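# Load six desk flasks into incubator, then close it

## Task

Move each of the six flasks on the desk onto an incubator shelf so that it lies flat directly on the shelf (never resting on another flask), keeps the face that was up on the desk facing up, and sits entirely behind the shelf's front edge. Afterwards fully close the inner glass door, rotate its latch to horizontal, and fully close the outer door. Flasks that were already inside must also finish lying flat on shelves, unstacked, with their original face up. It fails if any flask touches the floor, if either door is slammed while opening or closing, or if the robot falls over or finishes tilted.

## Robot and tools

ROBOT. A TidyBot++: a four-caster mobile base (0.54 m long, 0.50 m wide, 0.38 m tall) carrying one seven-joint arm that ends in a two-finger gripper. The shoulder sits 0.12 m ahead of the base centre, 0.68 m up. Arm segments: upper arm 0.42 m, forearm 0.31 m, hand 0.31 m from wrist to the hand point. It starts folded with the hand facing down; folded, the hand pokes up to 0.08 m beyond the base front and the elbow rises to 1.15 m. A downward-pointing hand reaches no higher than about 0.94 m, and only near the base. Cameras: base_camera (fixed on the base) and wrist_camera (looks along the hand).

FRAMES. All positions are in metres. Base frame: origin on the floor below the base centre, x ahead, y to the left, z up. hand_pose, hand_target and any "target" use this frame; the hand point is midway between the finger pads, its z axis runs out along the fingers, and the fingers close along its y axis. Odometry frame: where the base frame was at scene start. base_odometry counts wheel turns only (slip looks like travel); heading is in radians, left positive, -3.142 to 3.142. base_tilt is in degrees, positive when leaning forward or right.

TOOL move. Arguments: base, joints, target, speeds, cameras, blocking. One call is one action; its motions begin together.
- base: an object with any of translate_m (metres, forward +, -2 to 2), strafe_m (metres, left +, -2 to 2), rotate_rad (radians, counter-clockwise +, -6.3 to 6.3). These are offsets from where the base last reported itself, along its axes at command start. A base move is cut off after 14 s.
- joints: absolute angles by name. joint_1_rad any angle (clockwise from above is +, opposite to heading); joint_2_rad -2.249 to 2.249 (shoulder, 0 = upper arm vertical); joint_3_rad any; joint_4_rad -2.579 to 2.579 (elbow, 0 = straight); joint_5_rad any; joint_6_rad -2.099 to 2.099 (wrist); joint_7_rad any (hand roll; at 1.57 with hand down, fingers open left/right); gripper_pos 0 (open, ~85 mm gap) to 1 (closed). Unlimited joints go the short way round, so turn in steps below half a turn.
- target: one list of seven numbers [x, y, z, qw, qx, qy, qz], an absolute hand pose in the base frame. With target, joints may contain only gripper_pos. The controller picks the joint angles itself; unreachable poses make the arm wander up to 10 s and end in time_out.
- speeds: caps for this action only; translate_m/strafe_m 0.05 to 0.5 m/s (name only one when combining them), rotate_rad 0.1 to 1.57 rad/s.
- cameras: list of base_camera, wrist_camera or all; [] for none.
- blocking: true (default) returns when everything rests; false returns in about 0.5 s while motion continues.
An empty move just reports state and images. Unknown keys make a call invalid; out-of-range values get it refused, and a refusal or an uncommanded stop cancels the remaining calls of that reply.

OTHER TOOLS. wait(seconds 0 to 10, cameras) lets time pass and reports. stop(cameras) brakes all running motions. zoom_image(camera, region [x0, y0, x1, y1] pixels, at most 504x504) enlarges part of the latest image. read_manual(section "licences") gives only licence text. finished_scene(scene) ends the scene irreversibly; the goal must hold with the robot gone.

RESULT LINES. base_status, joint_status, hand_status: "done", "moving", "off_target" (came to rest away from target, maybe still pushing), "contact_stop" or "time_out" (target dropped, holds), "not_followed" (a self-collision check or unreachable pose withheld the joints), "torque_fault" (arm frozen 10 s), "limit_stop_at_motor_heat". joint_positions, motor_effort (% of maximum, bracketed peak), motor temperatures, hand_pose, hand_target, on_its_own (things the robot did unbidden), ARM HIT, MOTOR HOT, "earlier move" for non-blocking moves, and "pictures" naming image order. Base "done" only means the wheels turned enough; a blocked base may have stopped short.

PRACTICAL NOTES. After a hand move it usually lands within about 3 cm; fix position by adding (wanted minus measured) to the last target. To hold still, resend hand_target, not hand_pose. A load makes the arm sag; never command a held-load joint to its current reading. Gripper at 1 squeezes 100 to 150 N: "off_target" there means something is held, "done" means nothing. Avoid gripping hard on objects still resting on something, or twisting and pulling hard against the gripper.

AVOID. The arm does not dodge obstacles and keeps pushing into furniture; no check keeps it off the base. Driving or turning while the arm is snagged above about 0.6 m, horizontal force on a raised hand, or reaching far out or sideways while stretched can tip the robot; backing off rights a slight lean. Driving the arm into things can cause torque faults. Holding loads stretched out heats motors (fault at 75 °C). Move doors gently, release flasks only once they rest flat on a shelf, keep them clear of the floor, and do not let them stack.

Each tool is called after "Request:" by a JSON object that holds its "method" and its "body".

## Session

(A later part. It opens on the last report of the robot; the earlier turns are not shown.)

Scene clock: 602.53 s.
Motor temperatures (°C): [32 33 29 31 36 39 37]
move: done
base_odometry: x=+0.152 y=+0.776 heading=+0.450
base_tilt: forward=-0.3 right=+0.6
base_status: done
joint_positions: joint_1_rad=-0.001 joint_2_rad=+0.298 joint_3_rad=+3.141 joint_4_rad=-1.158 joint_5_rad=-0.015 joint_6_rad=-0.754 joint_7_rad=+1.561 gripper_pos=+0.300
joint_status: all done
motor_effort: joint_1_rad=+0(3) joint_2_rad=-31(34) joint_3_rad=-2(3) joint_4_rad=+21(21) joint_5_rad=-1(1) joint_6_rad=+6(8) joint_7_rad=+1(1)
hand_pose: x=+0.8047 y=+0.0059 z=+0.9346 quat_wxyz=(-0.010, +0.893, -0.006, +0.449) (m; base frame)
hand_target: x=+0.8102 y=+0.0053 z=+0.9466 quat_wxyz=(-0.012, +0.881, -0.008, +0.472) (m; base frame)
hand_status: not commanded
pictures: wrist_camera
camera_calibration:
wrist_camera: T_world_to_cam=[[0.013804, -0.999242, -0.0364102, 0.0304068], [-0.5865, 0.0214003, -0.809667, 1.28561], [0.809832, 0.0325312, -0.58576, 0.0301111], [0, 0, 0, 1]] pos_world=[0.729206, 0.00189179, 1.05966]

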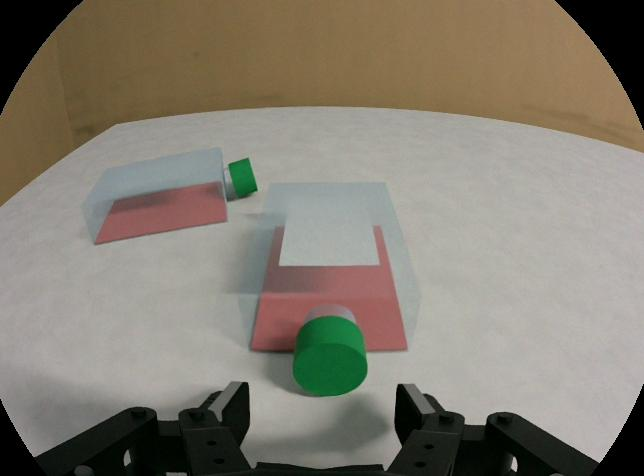

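Request:
{"method": "move", "body": {"base": {"translate_m":0.032,"strafe_m":-0.003}, "speeds": {"translate_m":0.08}, "joints": {"joint_2_rad":0.29,"joint_4_rad":-1.182,"joint_6_rad":-0.688}, "cameras": ["wrist_camera"]}}

Scene clock: 605.10 s.
Motor temperatures (°C): [32 33 28 31 36 39 37]
move: done
base_odometry: x=+0.183 y=+0.787 heading=+0.449
base_tilt: forward=-0.3 right=+0.6
base_status: done
joint_positions: joint_1_rad=-0.001 joint_2_rad=+0.297 joint_3_rad=+3.141 joint_4_rad=-1.164 joint_5_rad=-0.015 joint_6_rad=-0.747 joint_7_rad=+1.561 gripper_pos=+0.300
joint_status: all done
motor_effort: joint_1_rad=+0(1) joint_2_rad=-30(34) joint_3_rad=-1(2) joint_4_rad=+21(21) joint_5_rad=-1(1) joint_6_rad=+6(7) joint_7_rad=+0(1)
hand_pose: x=+0.8048 y=+0.0059 z=+0.9331 quat_wxyz=(-0.010, +0.893, -0.006, +0.450) (m; base frame)
hand_target: x=+0.8109 y=+0.0053 z=+0.9430 quat_wxyz=(-0.012, +0.882, -0.009, +0.471) (m; base frame)
hand_status: not commanded
pictures: wrist_camera
camera_calibration:
wrist_camera: T_world_to_cam=[[0.0137093, -0.999243, -0.0364177, 0.0304309], [-0.58551, 0.0215015, -0.81038, 1.28437], [0.810549, 0.0324327, -0.584772, 0.0277413], [0, 0, 0, 1]] pos_world=[0.729108, 0.00189225, 1.05816]

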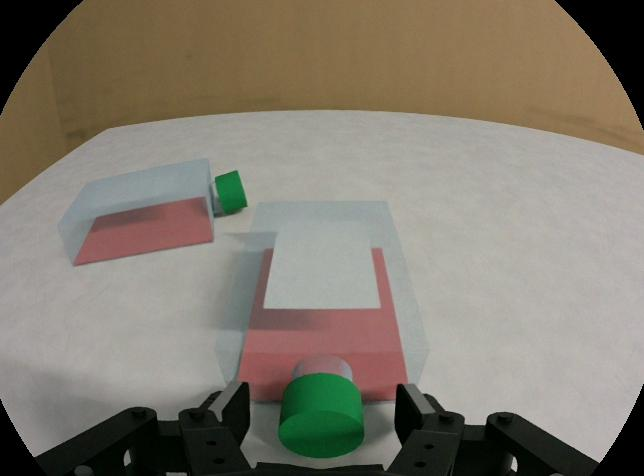

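Request:
{"method": "move", "body": {"joints": {"gripper_pos":0.72}, "cameras": ["wrist_camera"]}}

Request:
{"method": "move", "body": {"joints": {"joint_2_rad":0.28,"joint_4_rad":-1.09,"joint_6_rad":-0.85,"gripper_pos":0.8}, "cameras": []}}

Request:
{"method": "move", "body": {"joints": {"joint_2_rad":0.287,"joint_4_rad":-0.925,"joint_6_rad":-1.04}, "cameras": ["wrist_camera"]}}

Scene clock: 606.97 s.
Motor temperatures (°C): [32 33 28 31 36 39 37]
move: off_target
base_odometry: x=+0.183 y=+0.787 heading=+0.449
base_tilt: forward=-0.3 right=+0.6
base_status: not commanded
joint_positions: joint_1_rad=-0.001 joint_2_rad=+0.297 joint_3_rad=+3.141 joint_4_rad=-1.165 joint_5_rad=-0.015 joint_6_rad=-0.746 joint_7_rad=+1.561 gripper_pos=+0.680
joint_status: gripper_pos off_target (ended at +0.680, target +0.720)
motor_effort: joint_1_rad=+0(0) joint_2_rad=-30(32) joint_3_rad=-1(2) joint_4_rad=+20(21) joint_5_rad=-1(1) joint_6_rad=+6(7) joint_7_rad=+1(1)
hand_pose: x=+0.8050 y=+0.0059 z=+0.9333 quat_wxyz=(-0.010, +0.893, -0.006, +0.450) (m; base frame)
hand_target: x=+0.8109 y=+0.0053 z=+0.9430 quat_wxyz=(-0.012, +0.882, -0.009, +0.471) (m; base frame)
hand_status: not commanded
pictures: wrist_camera
camera_calibration:
wrist_camera: T_world_to_cam=[[0.0137462, -0.999243, -0.0364014, 0.0303889], [-0.584699, 0.0214992, -0.810965, 1.28454], [0.811134, 0.0324316, -0.583961, 0.026431], [0, 0, 0, 1]] pos_world=[0.729211, 0.00189224, 1.05825]

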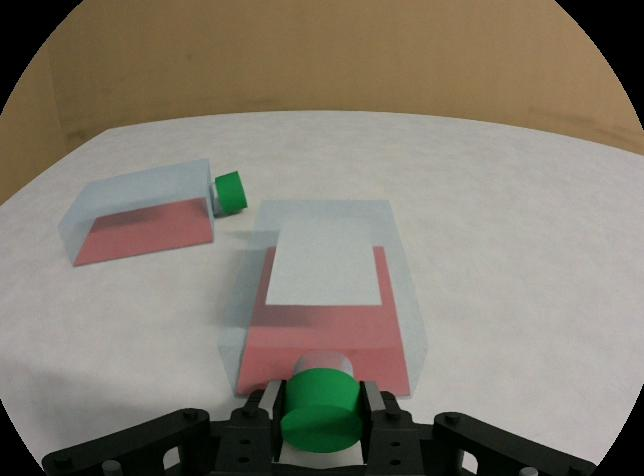

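Scene clock: 607.87 s.
Motor temperatures (°C): [32 33 28 31 36 39 37]
move: off_target
base_odometry: x=+0.183 y=+0.787 heading=+0.449
base_tilt: forward=-0.3 right=+0.5
base_status: not commanded
joint_positions: joint_1_rad=-0.001 joint_2_rad=+0.297 joint_3_rad=+3.141 joint_4_rad=-1.115 joint_5_rad=-0.015 joint_6_rad=-0.805 joint_7_rad=+1.561 gripper_pos=+0.680
joint_status: gripper_pos off_target (ended at +0.680, target +0.800); the others done
motor_effort: joint_1_rad=+0(0) joint_2_rad=-31(33) joint_3_rad=-1(2) joint_4_rad=+22(23) joint_5_rad=-1(1) joint_6_rad=+7(7) joint_7_rad=+0(1)
hand_pose: x=+0.8009 y=+0.0061 z=+0.9464 quat_wxyz=(-0.010, +0.895, -0.006, +0.446) (m; base frame)
hand_target: x=+0.7913 y=+0.0060 z=+0.9607 quat_wxyz=(-0.012, +0.896, -0.007, +0.445) (m; base frame)
hand_status: not commanded
pictures: none
No camera images: "cameras" was empty.

Scene clock: 609.00 s.
Motor temperatures (°C): [32 33 28 31 36 39 37]
move: done
base_odometry: x=+0.183 y=+0.787 heading=+0.449
base_tilt: forward=-0.3 right=+0.5
base_status: not commanded
joint_positions: joint_1_rad=-0.001 joint_2_rad=+0.297 joint_3_rad=+3.141 joint_4_rad=-0.952 joint_5_rad=-0.015 joint_6_rad=-0.968 joint_7_rad=+1.561 gripper_pos=+0.680
joint_status: all done
motor_effort: joint_1_rad=+0(0) joint_2_rad=-31(33) joint_3_rad=-1(2) joint_4_rad=+21(23) joint_5_rad=-1(1) joint_6_rad=+7(8) joint_7_rad=+0(2)
hand_pose: x=+0.7888 y=+0.0065 z=+0.9963 quat_wxyz=(-0.010, +0.895, -0.005, +0.446) (m; base frame)
hand_target: x=+0.7742 y=+0.0067 z=+0.9998 quat_wxyz=(-0.012, +0.903, -0.006, +0.430) (m; base frame)
hand_status: not commanded
pictures: wrist_camera
camera_calibration:
wrist_camera: T_world_to_cam=[[0.0166388, -0.999221, -0.035782, 0.0306429], [-0.592507, 0.0189729, -0.805342, 1.3267], [0.805393, 0.034601, -0.59173, 0.0886246], [0, 0, 0, 1]] pos_world=[0.71419, 0.00238114, 1.12198]

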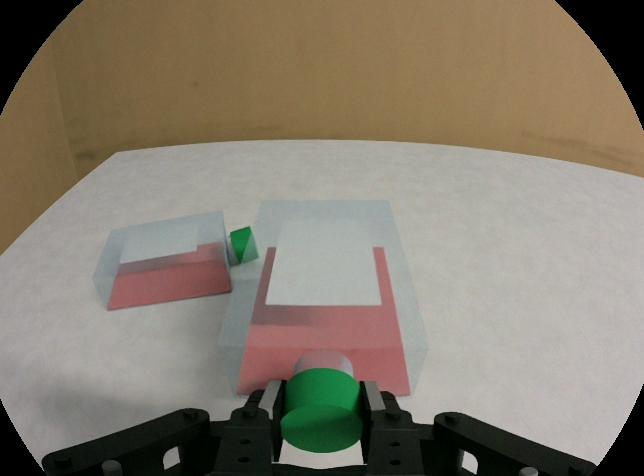

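Request:
{"method": "move", "body": {"base": {"translate_m":-0.4}, "speeds": {"translate_m":0.35}, "cameras": []}}

Request:
{"method": "move", "body": {"base": {"translate_m":-0.379,"strafe_m":-1.346,"rotate_rad":-1.639}, "speeds": {"translate_m":0.5,"rotate_rad":0.65}}}

Scene clock: 613.33 s.
Motor temperatures (°C): [32 33 28 31 36 39 37]
move: done
base_odometry: x=-0.177 y=+0.613 heading=+0.449
base_tilt: forward=-0.3 right=+0.5
base_status: done
joint_positions: joint_1_rad=-0.001 joint_2_rad=+0.297 joint_3_rad=+3.141 joint_4_rad=-0.951 joint_5_rad=-0.015 joint_6_rad=-0.975 joint_7_rad=+1.561 gripper_pos=+0.680
joint_status: not commanded
motor_effort: joint_1_rad=+0(2) joint_2_rad=-30(35) joint_3_rad=-1(3) joint_4_rad=+21(22) joint_5_rad=+0(1) joint_6_rad=+7(8) joint_7_rad=+0(1)
hand_pose: x=+0.7877 y=+0.0065 z=+0.9947 quat_wxyz=(-0.010, +0.896, -0.005, +0.443) (m; base frame)
hand_target: x=+0.7742 y=+0.0067 z=+0.9998 quat_wxyz=(-0.012, +0.903, -0.006, +0.430) (m; base frame)
hand_status: not commanded
pictures: none
No camera images: "cameras" was empty.

Scene clock: 617.53 s.
Motor temperatures (°C): [32 33 28 31 36 39 37]
move: done
base_odometry: x=+0.066 y=-0.764 heading=-1.190
base_tilt: forward=-0.2 right=+0.6
base_status: done
joint_positions: joint_1_rad=+0.004 joint_2_rad=+0.298 joint_3_rad=+3.143 joint_4_rad=-0.951 joint_5_rad=-0.015 joint_6_rad=-0.975 joint_7_rad=+1.561 gripper_pos=+0.680
joint_status: not commanded
motor_effort: joint_1_rad=+0(7) joint_2_rad=-30(34) joint_3_rad=-1(5) joint_4_rad=+21(21) joint_5_rad=-1(2) joint_6_rad=+7(7) joint_7_rad=+1(1)
hand_pose: x=+0.7880 y=+0.0018 z=+0.9941 quat_wxyz=(-0.008, +0.897, -0.008, +0.443) (m; base frame)
hand_target: x=+0.7742 y=+0.0067 z=+0.9998 quat_wxyz=(-0.012, +0.903, -0.006, +0.430) (m; base frame)
hand_status: not commanded
pictures: base_camera, wrist_camera
camera_calibration:
wrist_camera: T_world_to_cam=[[0.00902721, -0.999342, -0.0351326, 0.0312126], [-0.59824, 0.0227556, -0.800994, 1.32476], [0.801266, 0.0282485, -0.597641, 0.0971849], [0, 0, 0, 1]] pos_world=[0.714372, -0.00169903, 1.1203]

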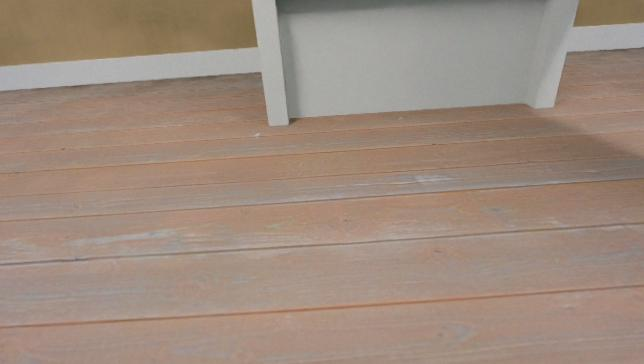

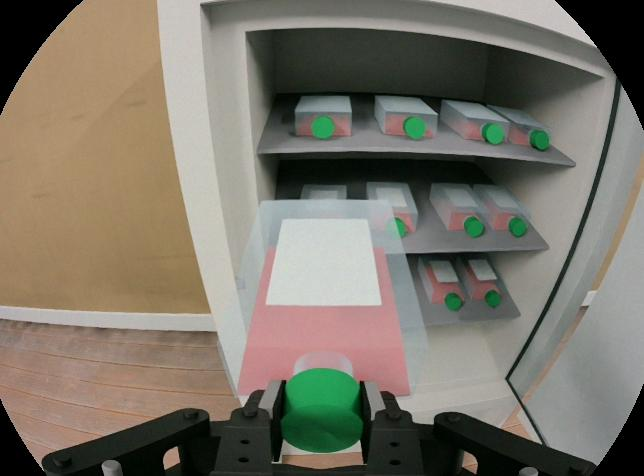

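Request:
{"method": "move", "body": {"joints": {"joint_2_rad":0.37,"joint_4_rad":-1.4,"joint_6_rad":-0.43}, "cameras": []}}

Request:
{"method": "move", "body": {"base": {"translate_m":0.15}, "speeds": {"translate_m":0.2}, "joints": {"joint_2_rad":0.46,"joint_4_rad":-1.815,"joint_6_rad":0.115}}}

Scene clock: 622.37 s.
Motor temperatures (°C): [32 33 28 31 36 39 37]
move: done
base_odometry: x=+0.066 y=-0.764 heading=-1.190
base_tilt: forward=-0.2 right=+0.5
base_status: not commanded
joint_positions: joint_1_rad=+0.004 joint_2_rad=+0.372 joint_3_rad=+3.143 joint_4_rad=-1.389 joint_5_rad=-0.015 joint_6_rad=-0.497 joint_7_rad=+1.561 gripper_pos=+0.680
joint_status: all done
motor_effort: joint_1_rad=+0(0) joint_2_rad=-33(37) joint_3_rad=-1(2) joint_4_rad=+21(23) joint_5_rad=-1(1) joint_6_rad=+7(8) joint_7_rad=+0(1)
hand_pose: x=+0.8213 y=+0.0000 z=+0.8172 quat_wxyz=(-0.007, +0.904, -0.011, +0.428) (m; base frame)
hand_target: x=+0.8310 y=+0.0039 z=+0.8287 quat_wxyz=(-0.010, +0.891, -0.011, +0.454) (m; base frame)
hand_status: not commanded
pictures: none
No camera images: "cameras" was empty.

Scene clock: 624.30 s.
Motor temperatures (°C): [32 33 28 31 36 39 37]
move: done
base_odometry: x=+0.121 y=-0.903 heading=-1.191
base_tilt: forward=-0.3 right=+0.5
base_status: done
joint_positions: joint_1_rad=+0.004 joint_2_rad=+0.466 joint_3_rad=+3.143 joint_4_rad=-1.800 joint_5_rad=-0.015 joint_6_rad=+0.048 joint_7_rad=+1.561 gripper_pos=+0.680
joint_status: all done
motor_effort: joint_1_rad=+0(1) joint_2_rad=-34(37) joint_3_rad=-1(2) joint_4_rad=+18(22) joint_5_rad=-1(1) joint_6_rad=+7(8) joint_7_rad=+0(1)
hand_pose: x=+0.7978 y=-0.0024 z=+0.6686 quat_wxyz=(-0.004, +0.895, -0.014, +0.446) (m; base frame)
hand_target: x=+0.8042 y=+0.0006 z=+0.6823 quat_wxyz=(-0.006, +0.882, -0.014, +0.471) (m; base frame)
hand_status: not commanded
pictures: base_camera, wrist_camera
camera_calibration:
wrist_camera: T_world_to_cam=[[-0.00507815, -0.999473, -0.0320725, 0.0246866], [-0.592886, 0.0288369, -0.80477, 1.06823], [0.80527, 0.0149286, -0.59272, -0.111663], [0, 0, 0, 1]] pos_world=[0.723383, -0.0044639, 0.794287]

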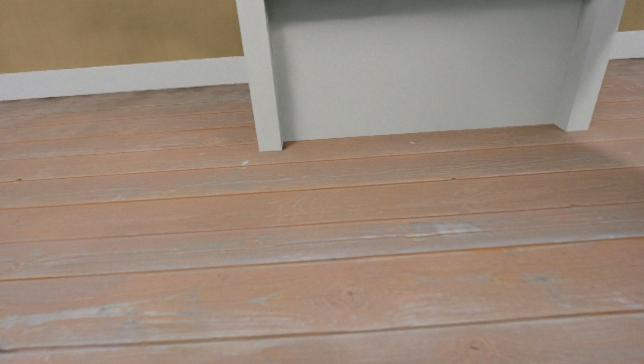

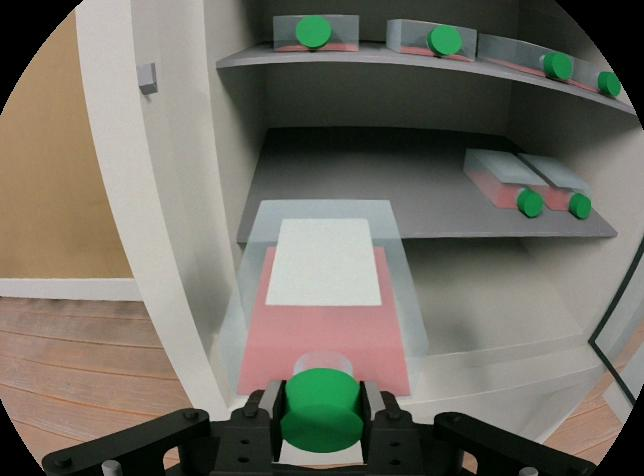

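Request:
{"method": "move", "body": {"base": {"translate_m":0.25,"strafe_m":0.007}, "speeds": {"translate_m":0.15}}}

Scene clock: 628.30 s.
Motor temperatures (°C): [32 33 28 31 36 39 37]
move: done
base_odometry: x=+0.220 y=-1.133 heading=-1.191
base_tilt: forward=-0.3 right=+0.6
base_status: done
joint_positions: joint_1_rad=+0.004 joint_2_rad=+0.466 joint_3_rad=+3.143 joint_4_rad=-1.804 joint_5_rad=-0.015 joint_6_rad=+0.053 joint_7_rad=+1.561 gripper_pos=+0.680
joint_status: not commanded
motor_effort: joint_1_rad=+0(1) joint_2_rad=-33(36) joint_3_rad=+0(2) joint_4_rad=+18(19) joint_5_rad=+0(1) joint_6_rad=+7(8) joint_7_rad=+1(1)
hand_pose: x=+0.7974 y=-0.0024 z=+0.6679 quat_wxyz=(-0.004, +0.895, -0.014, +0.446) (m; base frame)
hand_target: x=+0.8042 y=+0.0006 z=+0.6823 quat_wxyz=(-0.006, +0.882, -0.014, +0.471) (m; base frame)
hand_status: not commanded
pictures: base_camera, wrist_camera
camera_calibration:
wrist_camera: T_world_to_cam=[[-0.00511588, -0.999474, -0.032021, 0.0246476], [-0.591788, 0.0288381, -0.805577, 1.06716], [0.806077, 0.0148284, -0.591625, -0.113052], [0, 0, 0, 1]] pos_world=[0.722786, -0.00446379, 0.793583]

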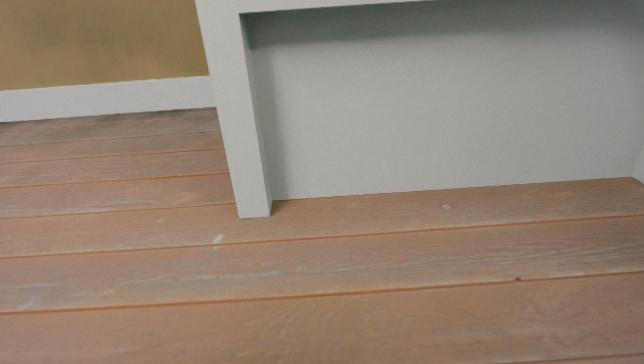

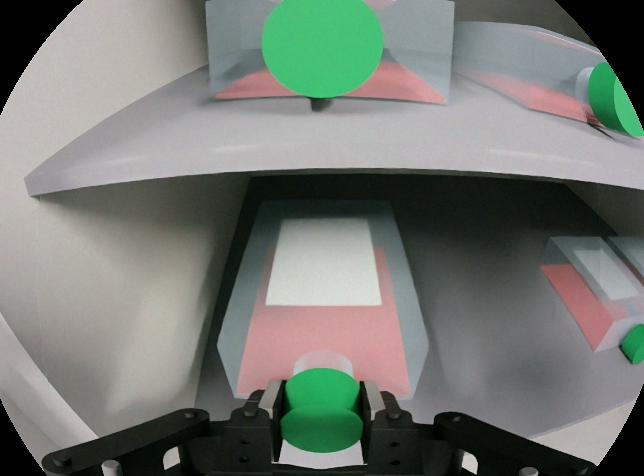

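Request:
{"method": "move", "body": {"base": {"translate_m":0.06}, "speeds": {"translate_m":0.1}, "joints": {"joint_2_rad":0.49,"joint_4_rad":-1.88,"joint_6_rad":0.19}, "cameras": []}}

Request:
{"method": "move", "body": {"joints": {"joint_2_rad":0.51,"joint_4_rad":-1.92,"joint_6_rad":0.25}, "cameras": ["wrist_camera"]}}

Scene clock: 631.27 s.
Motor temperatures (°C): [32 33 28 31 36 39 37]
move: done
base_odometry: x=+0.243 y=-1.189 heading=-1.191
base_tilt: forward=-0.3 right=+0.6
base_status: done
joint_positions: joint_1_rad=+0.004 joint_2_rad=+0.489 joint_3_rad=+3.143 joint_4_rad=-1.868 joint_5_rad=-0.015 joint_6_rad=+0.131 joint_7_rad=+1.561 gripper_pos=+0.680
joint_status: all done
motor_effort: joint_1_rad=+0(2) joint_2_rad=-33(35) joint_3_rad=-1(3) joint_4_rad=+17(18) joint_5_rad=-1(1) joint_6_rad=+7(8) joint_7_rad=+1(1)
hand_pose: x=+0.7854 y=-0.0027 z=+0.6410 quat_wxyz=(-0.003, +0.897, -0.014, +0.442) (m; base frame)
hand_target: x=+0.7915 y=+0.0002 z=+0.6496 quat_wxyz=(-0.005, +0.887, -0.014, +0.462) (m; base frame)
hand_status: not commanded
pictures: none
No camera images: "cameras" was empty.

Scene clock: 632.03 s.
Motor temperatures (°C): [32 33 28 31 36 39 37]
move: done
base_odometry: x=+0.243 y=-1.189 heading=-1.191
base_tilt: forward=-0.2 right=+0.6
base_status: not commanded
joint_positions: joint_1_rad=+0.004 joint_2_rad=+0.503 joint_3_rad=+3.143 joint_4_rad=-1.907 joint_5_rad=-0.015 joint_6_rad=+0.192 joint_7_rad=+1.561 gripper_pos=+0.680
joint_status: all done
motor_effort: joint_1_rad=+0(0) joint_2_rad=-33(34) joint_3_rad=-2(2) joint_4_rad=+16(17) joint_5_rad=-1(1) joint_6_rad=+7(8) joint_7_rad=+0(1)
hand_pose: x=+0.7800 y=-0.0030 z=+0.6288 quat_wxyz=(-0.003, +0.895, -0.014, +0.445) (m; base frame)
hand_target: x=+0.7850 y=-0.0002 z=+0.6328 quat_wxyz=(-0.005, +0.887, -0.015, +0.462) (m; base frame)
hand_status: not commanded
pictures: wrist_camera
camera_calibration:
wrist_camera: T_world_to_cam=[[-0.00664239, -0.999514, -0.0304635, 0.0229135], [-0.59308, 0.0284655, -0.80464, 1.02577], [0.805116, 0.0127226, -0.592981, -0.120559], [0, 0, 0, 1]] pos_world=[0.705582, -0.00476292, 0.754588]

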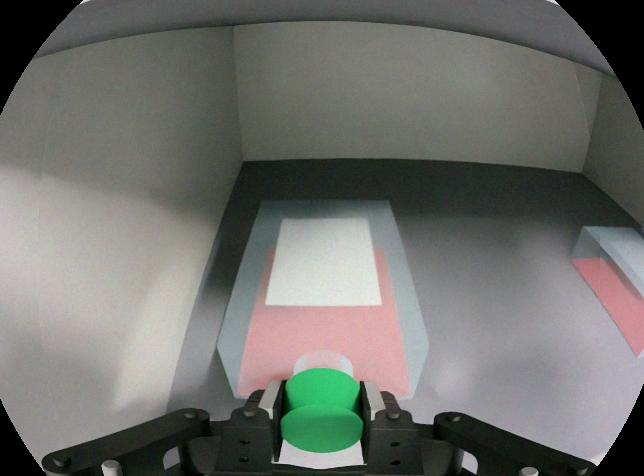

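Request:
{"method": "move", "body": {"base": {"translate_m":0.008}, "speeds": {"translate_m":0.1}, "joints": {"joint_2_rad":0.53,"joint_4_rad":-1.95,"joint_6_rad":0.295}, "cameras": []}}

Request:
{"method": "move", "body": {"joints": {"joint_2_rad":0.542,"joint_4_rad":-1.965,"joint_6_rad":0.32}, "cameras": []}}

Request:
{"method": "move", "body": {"joints": {"joint_2_rad":0.55,"joint_4_rad":-1.975,"joint_6_rad":0.335}, "cameras": ["wrist_camera"]}}

Scene clock: 635.33 s.
Motor temperatures (°C): [32 33 28 31 36 39 37]
move: done
base_odometry: x=+0.246 y=-1.196 heading=-1.191
base_tilt: forward=-0.3 right=+0.6
base_status: done
joint_positions: joint_1_rad=+0.004 joint_2_rad=+0.525 joint_3_rad=+3.143 joint_4_rad=-1.934 joint_5_rad=-0.015 joint_6_rad=+0.239 joint_7_rad=+1.561 gripper_pos=+0.680
joint_status: all done
motor_effort: joint_1_rad=+0(1) joint_2_rad=-33(35) joint_3_rad=-1(2) joint_4_rad=+15(17) joint_5_rad=-1(1) joint_6_rad=+7(8) joint_7_rad=+0(1)
hand_pose: x=+0.7759 y=-0.0032 z=+0.6133 quat_wxyz=(-0.002, +0.896, -0.014, +0.444) (m; base frame)
hand_target: x=+0.7792 y=-0.0005 z=+0.6174 quat_wxyz=(-0.004, +0.888, -0.015, +0.460) (m; base frame)
hand_status: not commanded
pictures: none
No camera images: "cameras" was empty.

Scene clock: 635.93 s.
Motor temperatures (°C): [32 33 28 31 36 39 37]
move: done
base_odometry: x=+0.246 y=-1.196 heading=-1.191
base_tilt: forward=-0.2 right=+0.6
base_status: not commanded
joint_positions: joint_1_rad=+0.004 joint_2_rad=+0.533 joint_3_rad=+3.143 joint_4_rad=-1.950 joint_5_rad=-0.015 joint_6_rad=+0.262 joint_7_rad=+1.561 gripper_pos=+0.680
joint_status: all done
motor_effort: joint_1_rad=+0(0) joint_2_rad=-33(34) joint_3_rad=+0(2) joint_4_rad=+15(16) joint_5_rad=-1(1) joint_6_rad=+7(8) joint_7_rad=+1(1)
hand_pose: x=+0.7730 y=-0.0033 z=+0.6070 quat_wxyz=(-0.002, +0.896, -0.014, +0.444) (m; base frame)
hand_target: x=+0.7764 y=-0.0006 z=+0.6092 quat_wxyz=(-0.004, +0.888, -0.015, +0.459) (m; base frame)
hand_status: not commanded
pictures: none
No camera images: "cameras" was empty.

Scene clock: 636.47 s.
Motor temperatures (°C): [32 33 28 31 36 39 37]
move: done
base_odometry: x=+0.246 y=-1.196 heading=-1.191
base_tilt: forward=-0.2 right=+0.6
base_status: not commanded
joint_positions: joint_1_rad=+0.004 joint_2_rad=+0.538 joint_3_rad=+3.143 joint_4_rad=-1.958 joint_5_rad=-0.015 joint_6_rad=+0.278 joint_7_rad=+1.561 gripper_pos=+0.680
joint_status: all done
motor_effort: joint_1_rad=+0(0) joint_2_rad=-32(34) joint_3_rad=-2(2) joint_4_rad=+14(16) joint_5_rad=-1(1) joint_6_rad=+6(7) joint_7_rad=+0(1)
hand_pose: x=+0.7719 y=-0.0034 z=+0.6041 quat_wxyz=(-0.002, +0.895, -0.014, +0.445) (m; base frame)
hand_target: x=+0.7742 y=-0.0007 z=+0.6034 quat_wxyz=(-0.004, +0.889, -0.015, +0.458) (m; base frame)
hand_status: not commanded
pictures: wrist_camera
camera_calibration:
wrist_camera: T_world_to_cam=[[-0.00739509, -0.999539, -0.0294373, 0.0216832], [-0.593345, 0.0280819, -0.804458, 1.00115], [0.804914, 0.0115174, -0.593279, -0.128328], [0, 0, 0, 1]] pos_world=[0.697482, -0.00496302, 0.729889]

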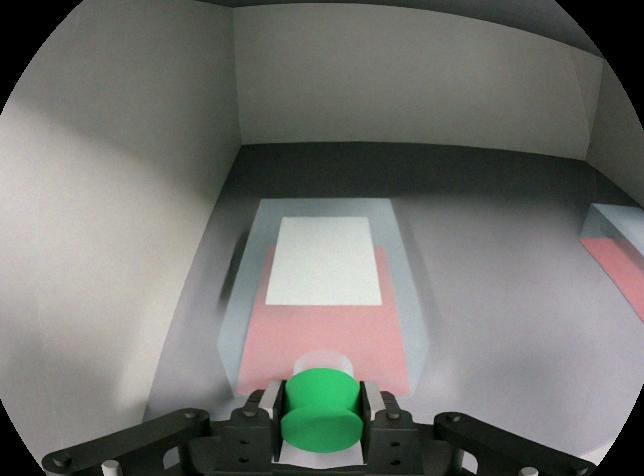

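Request:
{"method": "move", "body": {"joints": {"joint_2_rad":0.56,"joint_4_rad":-1.985,"joint_6_rad":0.345}, "cameras": []}}

Request:
{"method": "move", "body": {"joints": {"joint_2_rad":0.568,"joint_4_rad":-1.995,"joint_6_rad":0.355}, "cameras": []}}

Request:
{"method": "move", "body": {"joints": {"joint_2_rad":0.576,"joint_4_rad":-2.003,"joint_6_rad":0.36}, "cameras": ["wrist_camera"]}}

Scene clock: 638.67 s.
Motor temperatures (°C): [32 33 28 31 36 39 37]
move: done
base_odometry: x=+0.246 y=-1.196 heading=-1.191
base_tilt: forward=-0.2 right=+0.5
base_status: not commanded
joint_positions: joint_1_rad=+0.004 joint_2_rad=+0.540 joint_3_rad=+3.143 joint_4_rad=-1.964 joint_5_rad=-0.015 joint_6_rad=+0.292 joint_7_rad=+1.561 gripper_pos=+0.680
joint_status: all done
motor_effort: joint_1_rad=+0(0) joint_2_rad=-31(32) joint_3_rad=-1(2) joint_4_rad=+14(14) joint_5_rad=-1(1) joint_6_rad=+6(7) joint_7_rad=+1(1)
hand_pose: x=+0.7719 y=-0.0034 z=+0.6035 quat_wxyz=(-0.002, +0.894, -0.014, +0.448) (m; base frame)
hand_target: x=+0.7708 y=-0.0008 z=+0.5950 quat_wxyz=(-0.004, +0.891, -0.015, +0.454) (m; base frame)
hand_status: not commanded
pictures: none
No camera images: "cameras" was empty.

Scene clock: 639.20 s.
Motor temperatures (°C): [32 33 28 31 36 39 37]
move: done
base_odometry: x=+0.246 y=-1.196 heading=-1.191
base_tilt: forward=-0.2 right=+0.6
base_status: not commanded
joint_positions: joint_1_rad=+0.004 joint_2_rad=+0.542 joint_3_rad=+3.143 joint_4_rad=-1.970 joint_5_rad=-0.015 joint_6_rad=+0.305 joint_7_rad=+1.561 gripper_pos=+0.680
joint_status: all done
motor_effort: joint_1_rad=+0(0) joint_2_rad=-30(32) joint_3_rad=-1(2) joint_4_rad=+13(14) joint_5_rad=-1(1) joint_6_rad=+5(7) joint_7_rad=+1(1)
hand_pose: x=+0.7718 y=-0.0035 z=+0.6033 quat_wxyz=(-0.002, +0.893, -0.014, +0.451) (m; base frame)
hand_target: x=+0.7674 y=-0.0008 z=+0.5881 quat_wxyz=(-0.004, +0.893, -0.015, +0.450) (m; base frame)
hand_status: not commanded
pictures: none
No camera images: "cameras" was empty.

Scene clock: 639.70 s.
Motor temperatures (°C): [32 33 28 31 36 39 37]
move: done
base_odometry: x=+0.246 y=-1.196 heading=-1.191
base_tilt: forward=-0.3 right=+0.6
base_status: not commanded
joint_positions: joint_1_rad=+0.004 joint_2_rad=+0.543 joint_3_rad=+3.143 joint_4_rad=-1.973 joint_5_rad=-0.015 joint_6_rad=+0.314 joint_7_rad=+1.561 gripper_pos=+0.680
joint_status: all done
motor_effort: joint_1_rad=+0(0) joint_2_rad=-29(30) joint_3_rad=-2(2) joint_4_rad=+12(13) joint_5_rad=-1(1) joint_6_rad=+4(5) joint_7_rad=+0(1)
hand_pose: x=+0.7716 y=-0.0035 z=+0.6031 quat_wxyz=(-0.002, +0.892, -0.014, +0.452) (m; base frame)
hand_target: x=+0.7640 y=-0.0008 z=+0.5808 quat_wxyz=(-0.003, +0.895, -0.015, +0.445) (m; base frame)
hand_status: not commanded
pictures: wrist_camera
camera_calibration:
wrist_camera: T_world_to_cam=[[-0.00730837, -0.999551, -0.0290445, 0.0212577], [-0.580559, 0.0278901, -0.813741, 0.996005], [0.814186, 0.0109149, -0.580502, -0.143606], [0, 0, 0, 1]] pos_world=[0.695317, -0.00496307, 0.727743]

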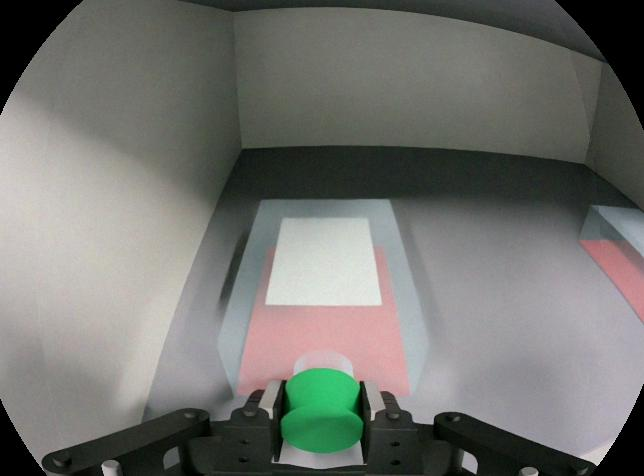

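Request:
{"method": "move", "body": {"joints": {"joint_2_rad":0.57,"joint_4_rad":-2.0,"joint_6_rad":0.345,"gripper_pos":0.45}, "cameras": ["wrist_camera"]}}

Request:
{"method": "move", "body": {"joints": {"joint_2_rad":0.555,"joint_4_rad":-1.985,"joint_6_rad":0.33}, "cameras": []}}

Request:
{"method": "move", "body": {"base": {"translate_m":-0.1}, "speeds": {"translate_m":0.1}, "cameras": ["wrist_camera"]}}

Scene clock: 641.87 s.
Motor temperatures (°C): [32 33 28 31 36 39 37]
move: done
base_odometry: x=+0.246 y=-1.196 heading=-1.191
base_tilt: forward=-0.2 right=+0.6
base_status: not commanded
joint_positions: joint_1_rad=+0.004 joint_2_rad=+0.548 joint_3_rad=+3.143 joint_4_rad=-1.975 joint_5_rad=-0.015 joint_6_rad=+0.315 joint_7_rad=+1.561 gripper_pos=+0.450
joint_status: all done
motor_effort: joint_1_rad=+0(1) joint_2_rad=-30(32) joint_3_rad=-1(2) joint_4_rad=+12(14) joint_5_rad=-1(2) joint_6_rad=+4(6) joint_7_rad=-1(1)
hand_pose: x=+0.7706 y=-0.0035 z=+0.5994 quat_wxyz=(-0.002, +0.893, -0.014, +0.450) (m; base frame)
hand_target: x=+0.7631 y=-0.0008 z=+0.5822 quat_wxyz=(-0.004, +0.897, -0.015, +0.442) (m; base frame)
hand_status: not commanded
pictures: wrist_camera
camera_calibration:
wrist_camera: T_world_to_cam=[[-0.00746461, -0.999551, -0.0290052, 0.0212395], [-0.58493, 0.0278905, -0.810604, 0.993858], [0.811049, 0.0109152, -0.584876, -0.139829], [0, 0, 0, 1]] pos_world=[0.694905, -0.00496307, 0.724459]

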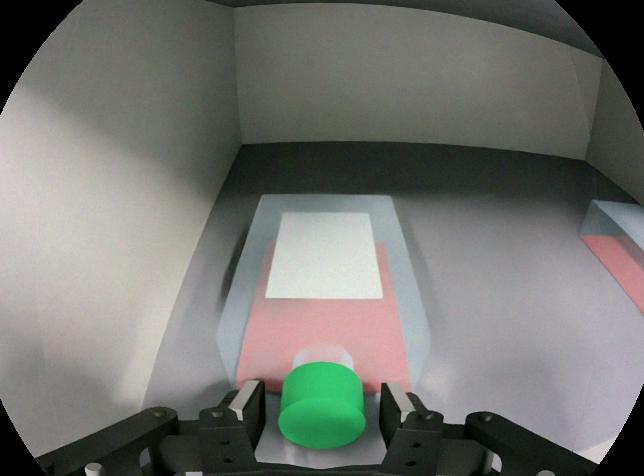

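Scene clock: 642.40 s.
Motor temperatures (°C): [32 33 28 31 36 39 37]
move: done
base_odometry: x=+0.246 y=-1.196 heading=-1.191
base_tilt: forward=-0.2 right=+0.6
base_status: not commanded
joint_positions: joint_1_rad=+0.004 joint_2_rad=+0.548 joint_3_rad=+3.143 joint_4_rad=-1.975 joint_5_rad=-0.015 joint_6_rad=+0.315 joint_7_rad=+1.561 gripper_pos=+0.450
joint_status: all done
motor_effort: joint_1_rad=+0(1) joint_2_rad=-29(31) joint_3_rad=-1(2) joint_4_rad=+12(13) joint_5_rad=-1(1) joint_6_rad=+5(6) joint_7_rad=-1(1)
hand_pose: x=+0.7706 y=-0.0035 z=+0.5995 quat_wxyz=(-0.002, +0.893, -0.014, +0.450) (m; base frame)
hand_target: x=+0.7685 y=-0.0007 z=+0.5945 quat_wxyz=(-0.004, +0.893, -0.015, +0.449) (m; base frame)
hand_status: not commanded
pictures: none
No camera images: "cameras" was empty.

Scene clock: 643.90 s.
Motor temperatures (°C): [32 33 28 31 36 39 37]
move: done
base_odometry: x=+0.208 y=-1.103 heading=-1.191
base_tilt: forward=-0.3 right=+0.5
base_status: done
joint_positions: joint_1_rad=+0.004 joint_2_rad=+0.551 joint_3_rad=+3.143 joint_4_rad=-1.978 joint_5_rad=-0.015 joint_6_rad=+0.315 joint_7_rad=+1.561 gripper_pos=+0.450
joint_status: not commanded
motor_effort: joint_1_rad=+0(1) joint_2_rad=-32(33) joint_3_rad=-2(2) joint_4_rad=+14(15) joint_5_rad=-1(1) joint_6_rad=+6(7) joint_7_rad=+0(1)
hand_pose: x=+0.7693 y=-0.0035 z=+0.5964 quat_wxyz=(-0.002, +0.894, -0.014, +0.447) (m; base frame)
hand_target: x=+0.7685 y=-0.0007 z=+0.5945 quat_wxyz=(-0.004, +0.893, -0.015, +0.449) (m; base frame)
hand_status: not commanded
pictures: wrist_camera
camera_calibration:
wrist_camera: T_world_to_cam=[[-0.00762062, -0.999551, -0.0289646, 0.0212389], [-0.589285, 0.0278905, -0.807444, 0.992148], [0.807889, 0.0109152, -0.589233, -0.135505], [0, 0, 0, 1]] pos_world=[0.694293, -0.00496307, 0.721874]

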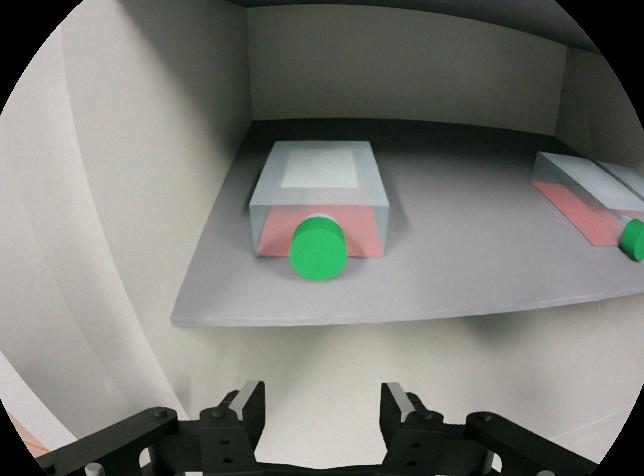

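Request:
{"method": "move", "body": {"base": {"translate_m":-0.38}, "cameras": []}}

Request:
{"method": "move", "body": {"base": {"translate_m":-1.613,"strafe_m":0.53,"rotate_rad":1.602}, "speeds": {"translate_m":0.5,"rotate_rad":0.65}, "joints": {"joint_2_rad":0.30,"joint_4_rad":-0.93,"joint_6_rad":-1.02,"gripper_pos":1.0}}}

Scene clock: 650.70 s.
Motor temperatures (°C): [32 33 28 31 36 39 37]
move: done
base_odometry: x=+0.068 y=-0.750 heading=-1.191
base_tilt: forward=-0.3 right=+0.6
base_status: done
joint_positions: joint_1_rad=+0.004 joint_2_rad=+0.553 joint_3_rad=+3.143 joint_4_rad=-1.979 joint_5_rad=-0.015 joint_6_rad=+0.315 joint_7_rad=+1.561 gripper_pos=+0.450
joint_status: not commanded
motor_effort: joint_1_rad=+0(1) joint_2_rad=-32(36) joint_3_rad=-1(3) joint_4_rad=+14(15) joint_5_rad=-1(1) joint_6_rad=+7(7) joint_7_rad=+0(2)
hand_pose: x=+0.7685 y=-0.0035 z=+0.5946 quat_wxyz=(-0.002, +0.895, -0.014, +0.446) (m; base frame)
hand_target: x=+0.7685 y=-0.0007 z=+0.5945 quat_wxyz=(-0.004, +0.893, -0.015, +0.449) (m; base frame)
hand_status: not commanded
pictures: none
No camera images: "cameras" was empty.

Scene clock: 655.53 s.
Motor temperatures (°C): [32 33 28 31 36 39 37]
move: done
base_odometry: x=-0.037 y=+0.944 heading=+0.411
base_tilt: forward=-0.3 right=+0.5
base_status: done
joint_positions: joint_1_rad=-0.002 joint_2_rad=+0.325 joint_3_rad=+3.141 joint_4_rad=-0.955 joint_5_rad=-0.015 joint_6_rad=-0.948 joint_7_rad=+1.561 gripper_pos=+0.999
joint_status: all done
motor_effort: joint_1_rad=+0(4) joint_2_rad=-32(39) joint_3_rad=-2(5) joint_4_rad=+20(21) joint_5_rad=-1(1) joint_6_rad=+6(8) joint_7_rad=-1(2)
hand_pose: x=+0.8009 y=+0.0074 z=+0.9803 quat_wxyz=(-0.011, +0.898, -0.004, +0.441) (m; base frame)
hand_target: x=+0.7818 y=+0.0067 z=+0.9933 quat_wxyz=(-0.012, +0.902, -0.006, +0.431) (m; base frame)
hand_status: not commanded
pictures: base_camera, wrist_camera
camera_calibration:
wrist_camera: T_world_to_cam=[[0.017193, -0.999198, -0.0361752, 0.0307014], [-0.6016, 0.0185605, -0.798582, 1.32171], [0.798613, 0.035493, -0.600798, 0.0835775], [0, 0, 0, 1]] pos_world=[0.727865, 0.00317877, 1.10682]

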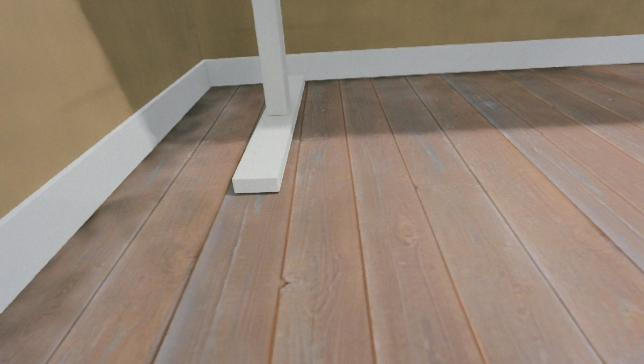

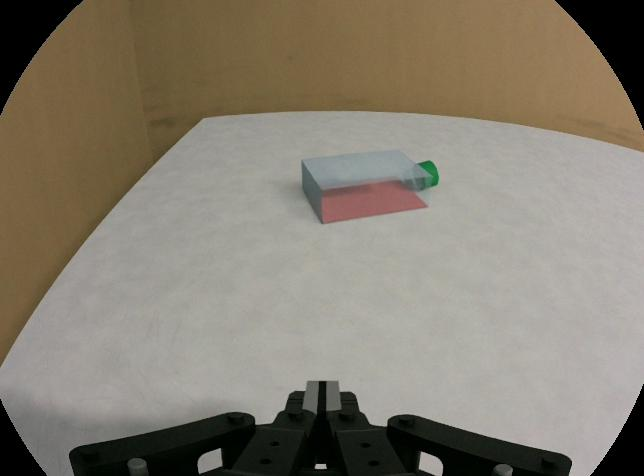

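Request:
{"method": "move", "body": {"base": {"translate_m":0.13,"strafe_m":-0.01}, "speeds": {"translate_m":0.3}, "cameras": []}}

Request:
{"method": "move", "body": {"joints": {"joint_2_rad":0.285,"joint_4_rad":-1.16,"joint_6_rad":-0.71}, "cameras": []}}

Request:
{"method": "move", "body": {"base": {"translate_m":0.13}, "speeds": {"translate_m":0.09}, "cameras": ["wrist_camera"]}}

Scene clock: 659.43 s.
Motor temperatures (°C): [32 33 28 31 36 39 37]
move: done
base_odometry: x=+0.086 y=+0.987 heading=+0.411
base_tilt: forward=-0.2 right=+0.6
base_status: done
joint_positions: joint_1_rad=-0.002 joint_2_rad=+0.317 joint_3_rad=+3.141 joint_4_rad=-0.954 joint_5_rad=-0.015 joint_6_rad=-0.950 joint_7_rad=+1.561 gripper_pos=+0.999
joint_status: not commanded
motor_effort: joint_1_rad=+0(1) joint_2_rad=-31(36) joint_3_rad=-1(2) joint_4_rad=+20(21) joint_5_rad=-1(1) joint_6_rad=+6(7) joint_7_rad=+0(1)
hand_pose: x=+0.7981 y=+0.0074 z=+0.9861 quat_wxyz=(-0.011, +0.896, -0.004, +0.444) (m; base frame)
hand_target: x=+0.7818 y=+0.0067 z=+0.9933 quat_wxyz=(-0.012, +0.902, -0.006, +0.431) (m; base frame)
hand_status: not commanded
pictures: none
No camera images: "cameras" was empty.

Scene clock: 660.70 s.
Motor temperatures (°C): [32 33 28 31 36 39 37]
move: done
base_odometry: x=+0.086 y=+0.987 heading=+0.411
base_tilt: forward=-0.3 right=+0.5
base_status: not commanded
joint_positions: joint_1_rad=-0.002 joint_2_rad=+0.308 joint_3_rad=+3.141 joint_4_rad=-1.140 joint_5_rad=-0.015 joint_6_rad=-0.771 joint_7_rad=+1.561 gripper_pos=+0.999
joint_status: all done
motor_effort: joint_1_rad=+0(0) joint_2_rad=-32(34) joint_3_rad=-1(2) joint_4_rad=+21(22) joint_5_rad=-1(1) joint_6_rad=+6(7) joint_7_rad=+0(2)
hand_pose: x=+0.8065 y=+0.0069 z=+0.9333 quat_wxyz=(-0.010, +0.895, -0.006, +0.445) (m; base frame)
hand_target: x=+0.8088 y=+0.0054 z=+0.9534 quat_wxyz=(-0.012, +0.881, -0.008, +0.473) (m; base frame)
hand_status: not commanded
pictures: none
No camera images: "cameras" was empty.

Scene clock: 662.70 s.
Motor temperatures (°C): [32 33 28 31 36 39 37]
move: done
base_odometry: x=+0.205 y=+1.039 heading=+0.411
base_tilt: forward=-0.2 right=+0.5
base_status: done
joint_positions: joint_1_rad=-0.002 joint_2_rad=+0.301 joint_3_rad=+3.141 joint_4_rad=-1.142 joint_5_rad=-0.015 joint_6_rad=-0.768 joint_7_rad=+1.561 gripper_pos=+0.999
joint_status: not commanded
motor_effort: joint_1_rad=+0(3) joint_2_rad=-30(34) joint_3_rad=-1(2) joint_4_rad=+21(21) joint_5_rad=+0(1) joint_6_rad=+6(7) joint_7_rad=+1(1)
hand_pose: x=+0.8051 y=+0.0069 z=+0.9379 quat_wxyz=(-0.010, +0.894, -0.006, +0.449) (m; base frame)
hand_target: x=+0.8088 y=+0.0054 z=+0.9534 quat_wxyz=(-0.012, +0.881, -0.008, +0.473) (m; base frame)
hand_status: not commanded
pictures: wrist_camera
camera_calibration:
wrist_camera: T_world_to_cam=[[0.0151967, -0.999219, -0.0364683, 0.0304667], [-0.587656, 0.020583, -0.808849, 1.28876], [0.808968, 0.0337226, -0.586884, 0.0334739], [0, 0, 0, 1]] pos_world=[0.729803, 0.00278769, 1.06317]

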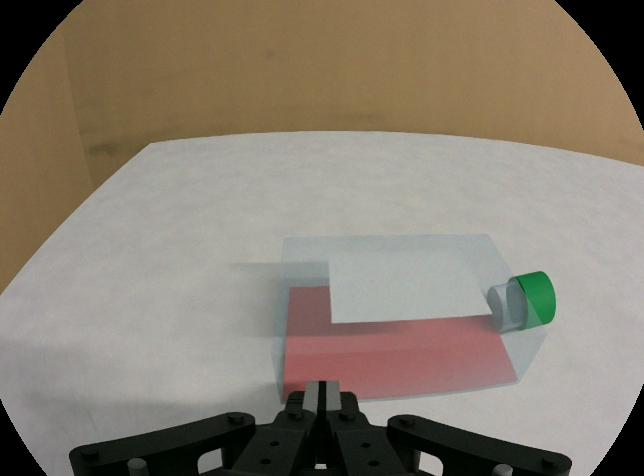

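Request:
{"method": "move", "body": {"base": {"translate_m":0.04,"strafe_m":-0.002}, "speeds": {"translate_m":0.07}, "cameras": []}}

Request:
{"method": "move", "body": {"base": {"translate_m":0.03,"strafe_m":-0.014}, "speeds": {"translate_m":0.07}, "cameras": ["wrist_camera"]}}

Scene clock: 666.23 s.
Motor temperatures (°C): [32 33 28 31 36 39 37]
move: done
base_odometry: x=+0.242 y=+1.053 heading=+0.411
base_tilt: forward=-0.3 right=+0.6
base_status: done
joint_positions: joint_1_rad=-0.002 joint_2_rad=+0.298 joint_3_rad=+3.141 joint_4_rad=-1.142 joint_5_rad=-0.015 joint_6_rad=-0.768 joint_7_rad=+1.561 gripper_pos=+0.999
joint_status: not commanded
motor_effort: joint_1_rad=+0(2) joint_2_rad=-31(33) joint_3_rad=+0(3) joint_4_rad=+21(22) joint_5_rad=+0(1) joint_6_rad=+7(7) joint_7_rad=+0(1)
hand_pose: x=+0.8045 y=+0.0069 z=+0.9395 quat_wxyz=(-0.010, +0.893, -0.006, +0.450) (m; base frame)
hand_target: x=+0.8088 y=+0.0054 z=+0.9534 quat_wxyz=(-0.012, +0.881, -0.008, +0.473) (m; base frame)
hand_status: not commanded
pictures: none
No camera images: "cameras" was empty.

Scene clock: 667.23 s.
Motor temperatures (°C): [32 33 28 31 36 39 37]
move: done
base_odometry: x=+0.276 y=+1.053 heading=+0.412
base_tilt: forward=-0.3 right=+0.5
base_status: done
joint_positions: joint_1_rad=-0.002 joint_2_rad=+0.297 joint_3_rad=+3.141 joint_4_rad=-1.142 joint_5_rad=-0.015 joint_6_rad=-0.768 joint_7_rad=+1.561 gripper_pos=+0.999
joint_status: not commanded
motor_effort: joint_1_rad=+0(3) joint_2_rad=-31(34) joint_3_rad=-1(2) joint_4_rad=+21(21) joint_5_rad=+0(1) joint_6_rad=+6(7) joint_7_rad=+1(1)
hand_pose: x=+0.8041 y=+0.0069 z=+0.9406 quat_wxyz=(-0.010, +0.893, -0.006, +0.451) (m; base frame)
hand_target: x=+0.8088 y=+0.0054 z=+0.9534 quat_wxyz=(-0.012, +0.881, -0.008, +0.473) (m; base frame)
hand_status: not commanded
pictures: wrist_camera
camera_calibration:
wrist_camera: T_world_to_cam=[[0.0154374, -0.999216, -0.0364583, 0.0303883], [-0.584058, 0.0205839, -0.811451, 1.28982], [0.811565, 0.0338205, -0.583283, 0.0303734], [0, 0, 0, 1]] pos_world=[0.728213, 0.0027876, 1.06545]

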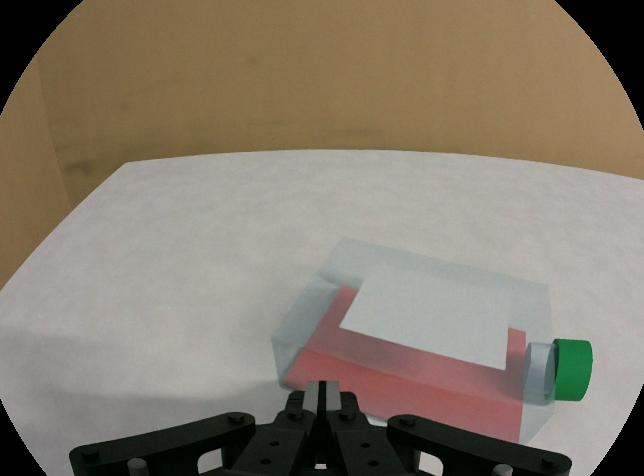

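Request:
{"method": "move", "body": {"base": {"translate_m":0.03,"strafe_m":-0.02}, "speeds": {"translate_m":0.07}, "cameras": []}}

Request:
{"method": "move", "body": {"base": {"translate_m":0.026,"strafe_m":-0.026}, "speeds": {"translate_m":0.06}, "cameras": ["wrist_camera"]}}

Scene clock: 669.53 s.
Motor temperatures (°C): [32 33 28 31 36 39 37]
move: done
base_odometry: x=+0.311 y=+1.047 heading=+0.412
base_tilt: forward=-0.3 right=+0.6
base_status: done
joint_positions: joint_1_rad=-0.002 joint_2_rad=+0.296 joint_3_rad=+3.140 joint_4_rad=-1.143 joint_5_rad=-0.015 joint_6_rad=-0.767 joint_7_rad=+1.561 gripper_pos=+0.999
joint_status: not commanded
motor_effort: joint_1_rad=+0(3) joint_2_rad=-30(33) joint_3_rad=-1(2) joint_4_rad=+21(21) joint_5_rad=-1(1) joint_6_rad=+7(7) joint_7_rad=+0(2)
hand_pose: x=+0.8039 y=+0.0070 z=+0.9412 quat_wxyz=(-0.010, +0.892, -0.006, +0.451) (m; base frame)
hand_target: x=+0.8088 y=+0.0054 z=+0.9534 quat_wxyz=(-0.012, +0.881, -0.008, +0.473) (m; base frame)
hand_status: not commanded
pictures: none
No camera images: "cameras" was empty.

Scene clock: 670.67 s.
Motor temperatures (°C): [32 33 28 31 36 39 37]
move: done
base_odometry: x=+0.345 y=+1.033 heading=+0.412
base_tilt: forward=-0.3 right=+0.6
base_status: done
joint_positions: joint_1_rad=-0.002 joint_2_rad=+0.295 joint_3_rad=+3.141 joint_4_rad=-1.143 joint_5_rad=-0.015 joint_6_rad=-0.767 joint_7_rad=+1.561 gripper_pos=+0.999
joint_status: not commanded
motor_effort: joint_1_rad=+0(3) joint_2_rad=-30(33) joint_3_rad=-1(3) joint_4_rad=+21(21) joint_5_rad=-1(1) joint_6_rad=+7(7) joint_7_rad=-1(1)
hand_pose: x=+0.8038 y=+0.0068 z=+0.9415 quat_wxyz=(-0.010, +0.892, -0.006, +0.451) (m; base frame)
hand_target: x=+0.8088 y=+0.0054 z=+0.9534 quat_wxyz=(-0.012, +0.881, -0.008, +0.473) (m; base frame)
hand_status: not commanded
pictures: wrist_camera
camera_calibration:
wrist_camera: T_world_to_cam=[[0.0152141, -0.999218, -0.0364843, 0.0305162], [-0.582887, 0.0207839, -0.812288, 1.29022], [0.812411, 0.0336244, -0.582115, 0.029384], [0, 0, 0, 1]] pos_world=[0.727716, 0.0026885, 1.06625]

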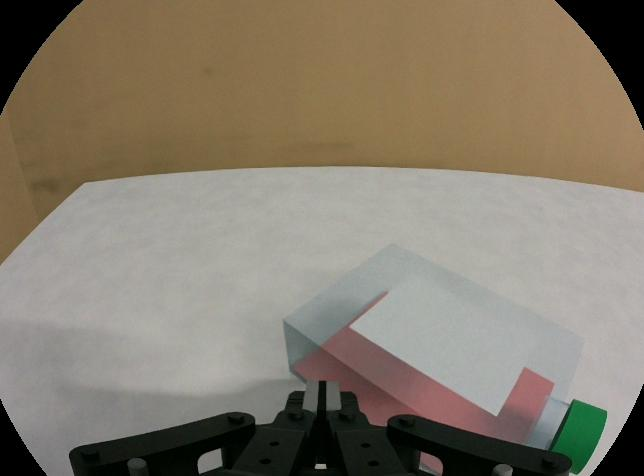

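Request:
{"method": "move", "body": {"base": {"translate_m":0.022,"strafe_m":-0.032}, "speeds": {"strafe_m":0.06}, "cameras": ["wrist_camera"]}}

Scene clock: 673.97 s.
Motor temperatures (°C): [32 33 28 31 36 39 37]
move: done
base_odometry: x=+0.378 y=+1.013 heading=+0.413
base_tilt: forward=-0.2 right=+0.5
base_status: done
joint_positions: joint_1_rad=-0.002 joint_2_rad=+0.295 joint_3_rad=+3.141 joint_4_rad=-1.143 joint_5_rad=-0.015 joint_6_rad=-0.767 joint_7_rad=+1.561 gripper_pos=+0.999
joint_status: not commanded
motor_effort: joint_1_rad=+0(4) joint_2_rad=-30(33) joint_3_rad=+0(3) joint_4_rad=+21(21) joint_5_rad=-1(1) joint_6_rad=+6(7) joint_7_rad=+1(1)
hand_pose: x=+0.8037 y=+0.0066 z=+0.9416 quat_wxyz=(-0.010, +0.892, -0.006, +0.451) (m; base frame)
hand_target: x=+0.8088 y=+0.0054 z=+0.9534 quat_wxyz=(-0.012, +0.881, -0.008, +0.473) (m; base frame)
hand_status: not commanded
pictures: wrist_camera
camera_calibration:
wrist_camera: T_world_to_cam=[[0.0149959, -0.999223, -0.0364516, 0.0304444], [-0.582772, 0.0208891, -0.812367, 1.29031], [0.812498, 0.0334252, -0.582006, 0.0292695], [0, 0, 0, 1]] pos_world=[0.727716, 0.00248908, 1.06635]

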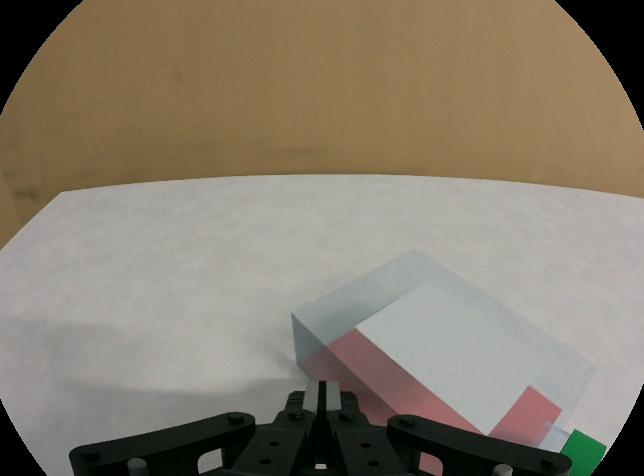

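Request:
{"method": "move", "body": {"base": {"translate_m":0.02,"strafe_m":-0.036}, "speeds": {"strafe_m":0.06}, "cameras": ["wrist_camera"]}}

Scene clock: 676.70 s.
Motor temperatures (°C): [32 33 28 31 36 39 37]
move: done
base_odometry: x=+0.411 y=+0.988 heading=+0.413
base_tilt: forward=-0.3 right=+0.6
base_status: done
joint_positions: joint_1_rad=-0.002 joint_2_rad=+0.295 joint_3_rad=+3.141 joint_4_rad=-1.143 joint_5_rad=-0.015 joint_6_rad=-0.767 joint_7_rad=+1.561 gripper_pos=+0.999
joint_status: not commanded
motor_effort: joint_1_rad=+0(4) joint_2_rad=-31(33) joint_3_rad=-1(3) joint_4_rad=+21(21) joint_5_rad=-1(1) joint_6_rad=+7(7) joint_7_rad=+1(1)
hand_pose: x=+0.8037 y=+0.0065 z=+0.9416 quat_wxyz=(-0.010, +0.892, -0.006, +0.451) (m; base frame)
hand_target: x=+0.8088 y=+0.0054 z=+0.9534 quat_wxyz=(-0.012, +0.881, -0.008, +0.473) (m; base frame)
hand_status: not commanded
pictures: wrist_camera
camera_calibration:
wrist_camera: T_world_to_cam=[[0.0148614, -0.999224, -0.0364737, 0.0304665], [-0.582658, 0.0209901, -0.812446, 1.29031], [0.812581, 0.0333258, -0.581894, 0.029093], [0, 0, 0, 1]] pos_world=[0.727717, 0.00238953, 1.06635]

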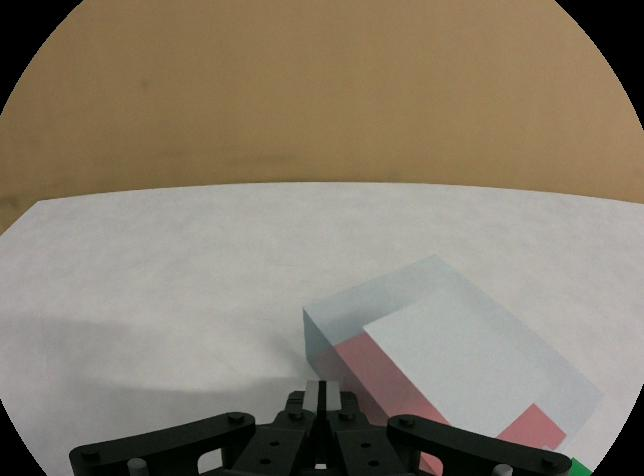

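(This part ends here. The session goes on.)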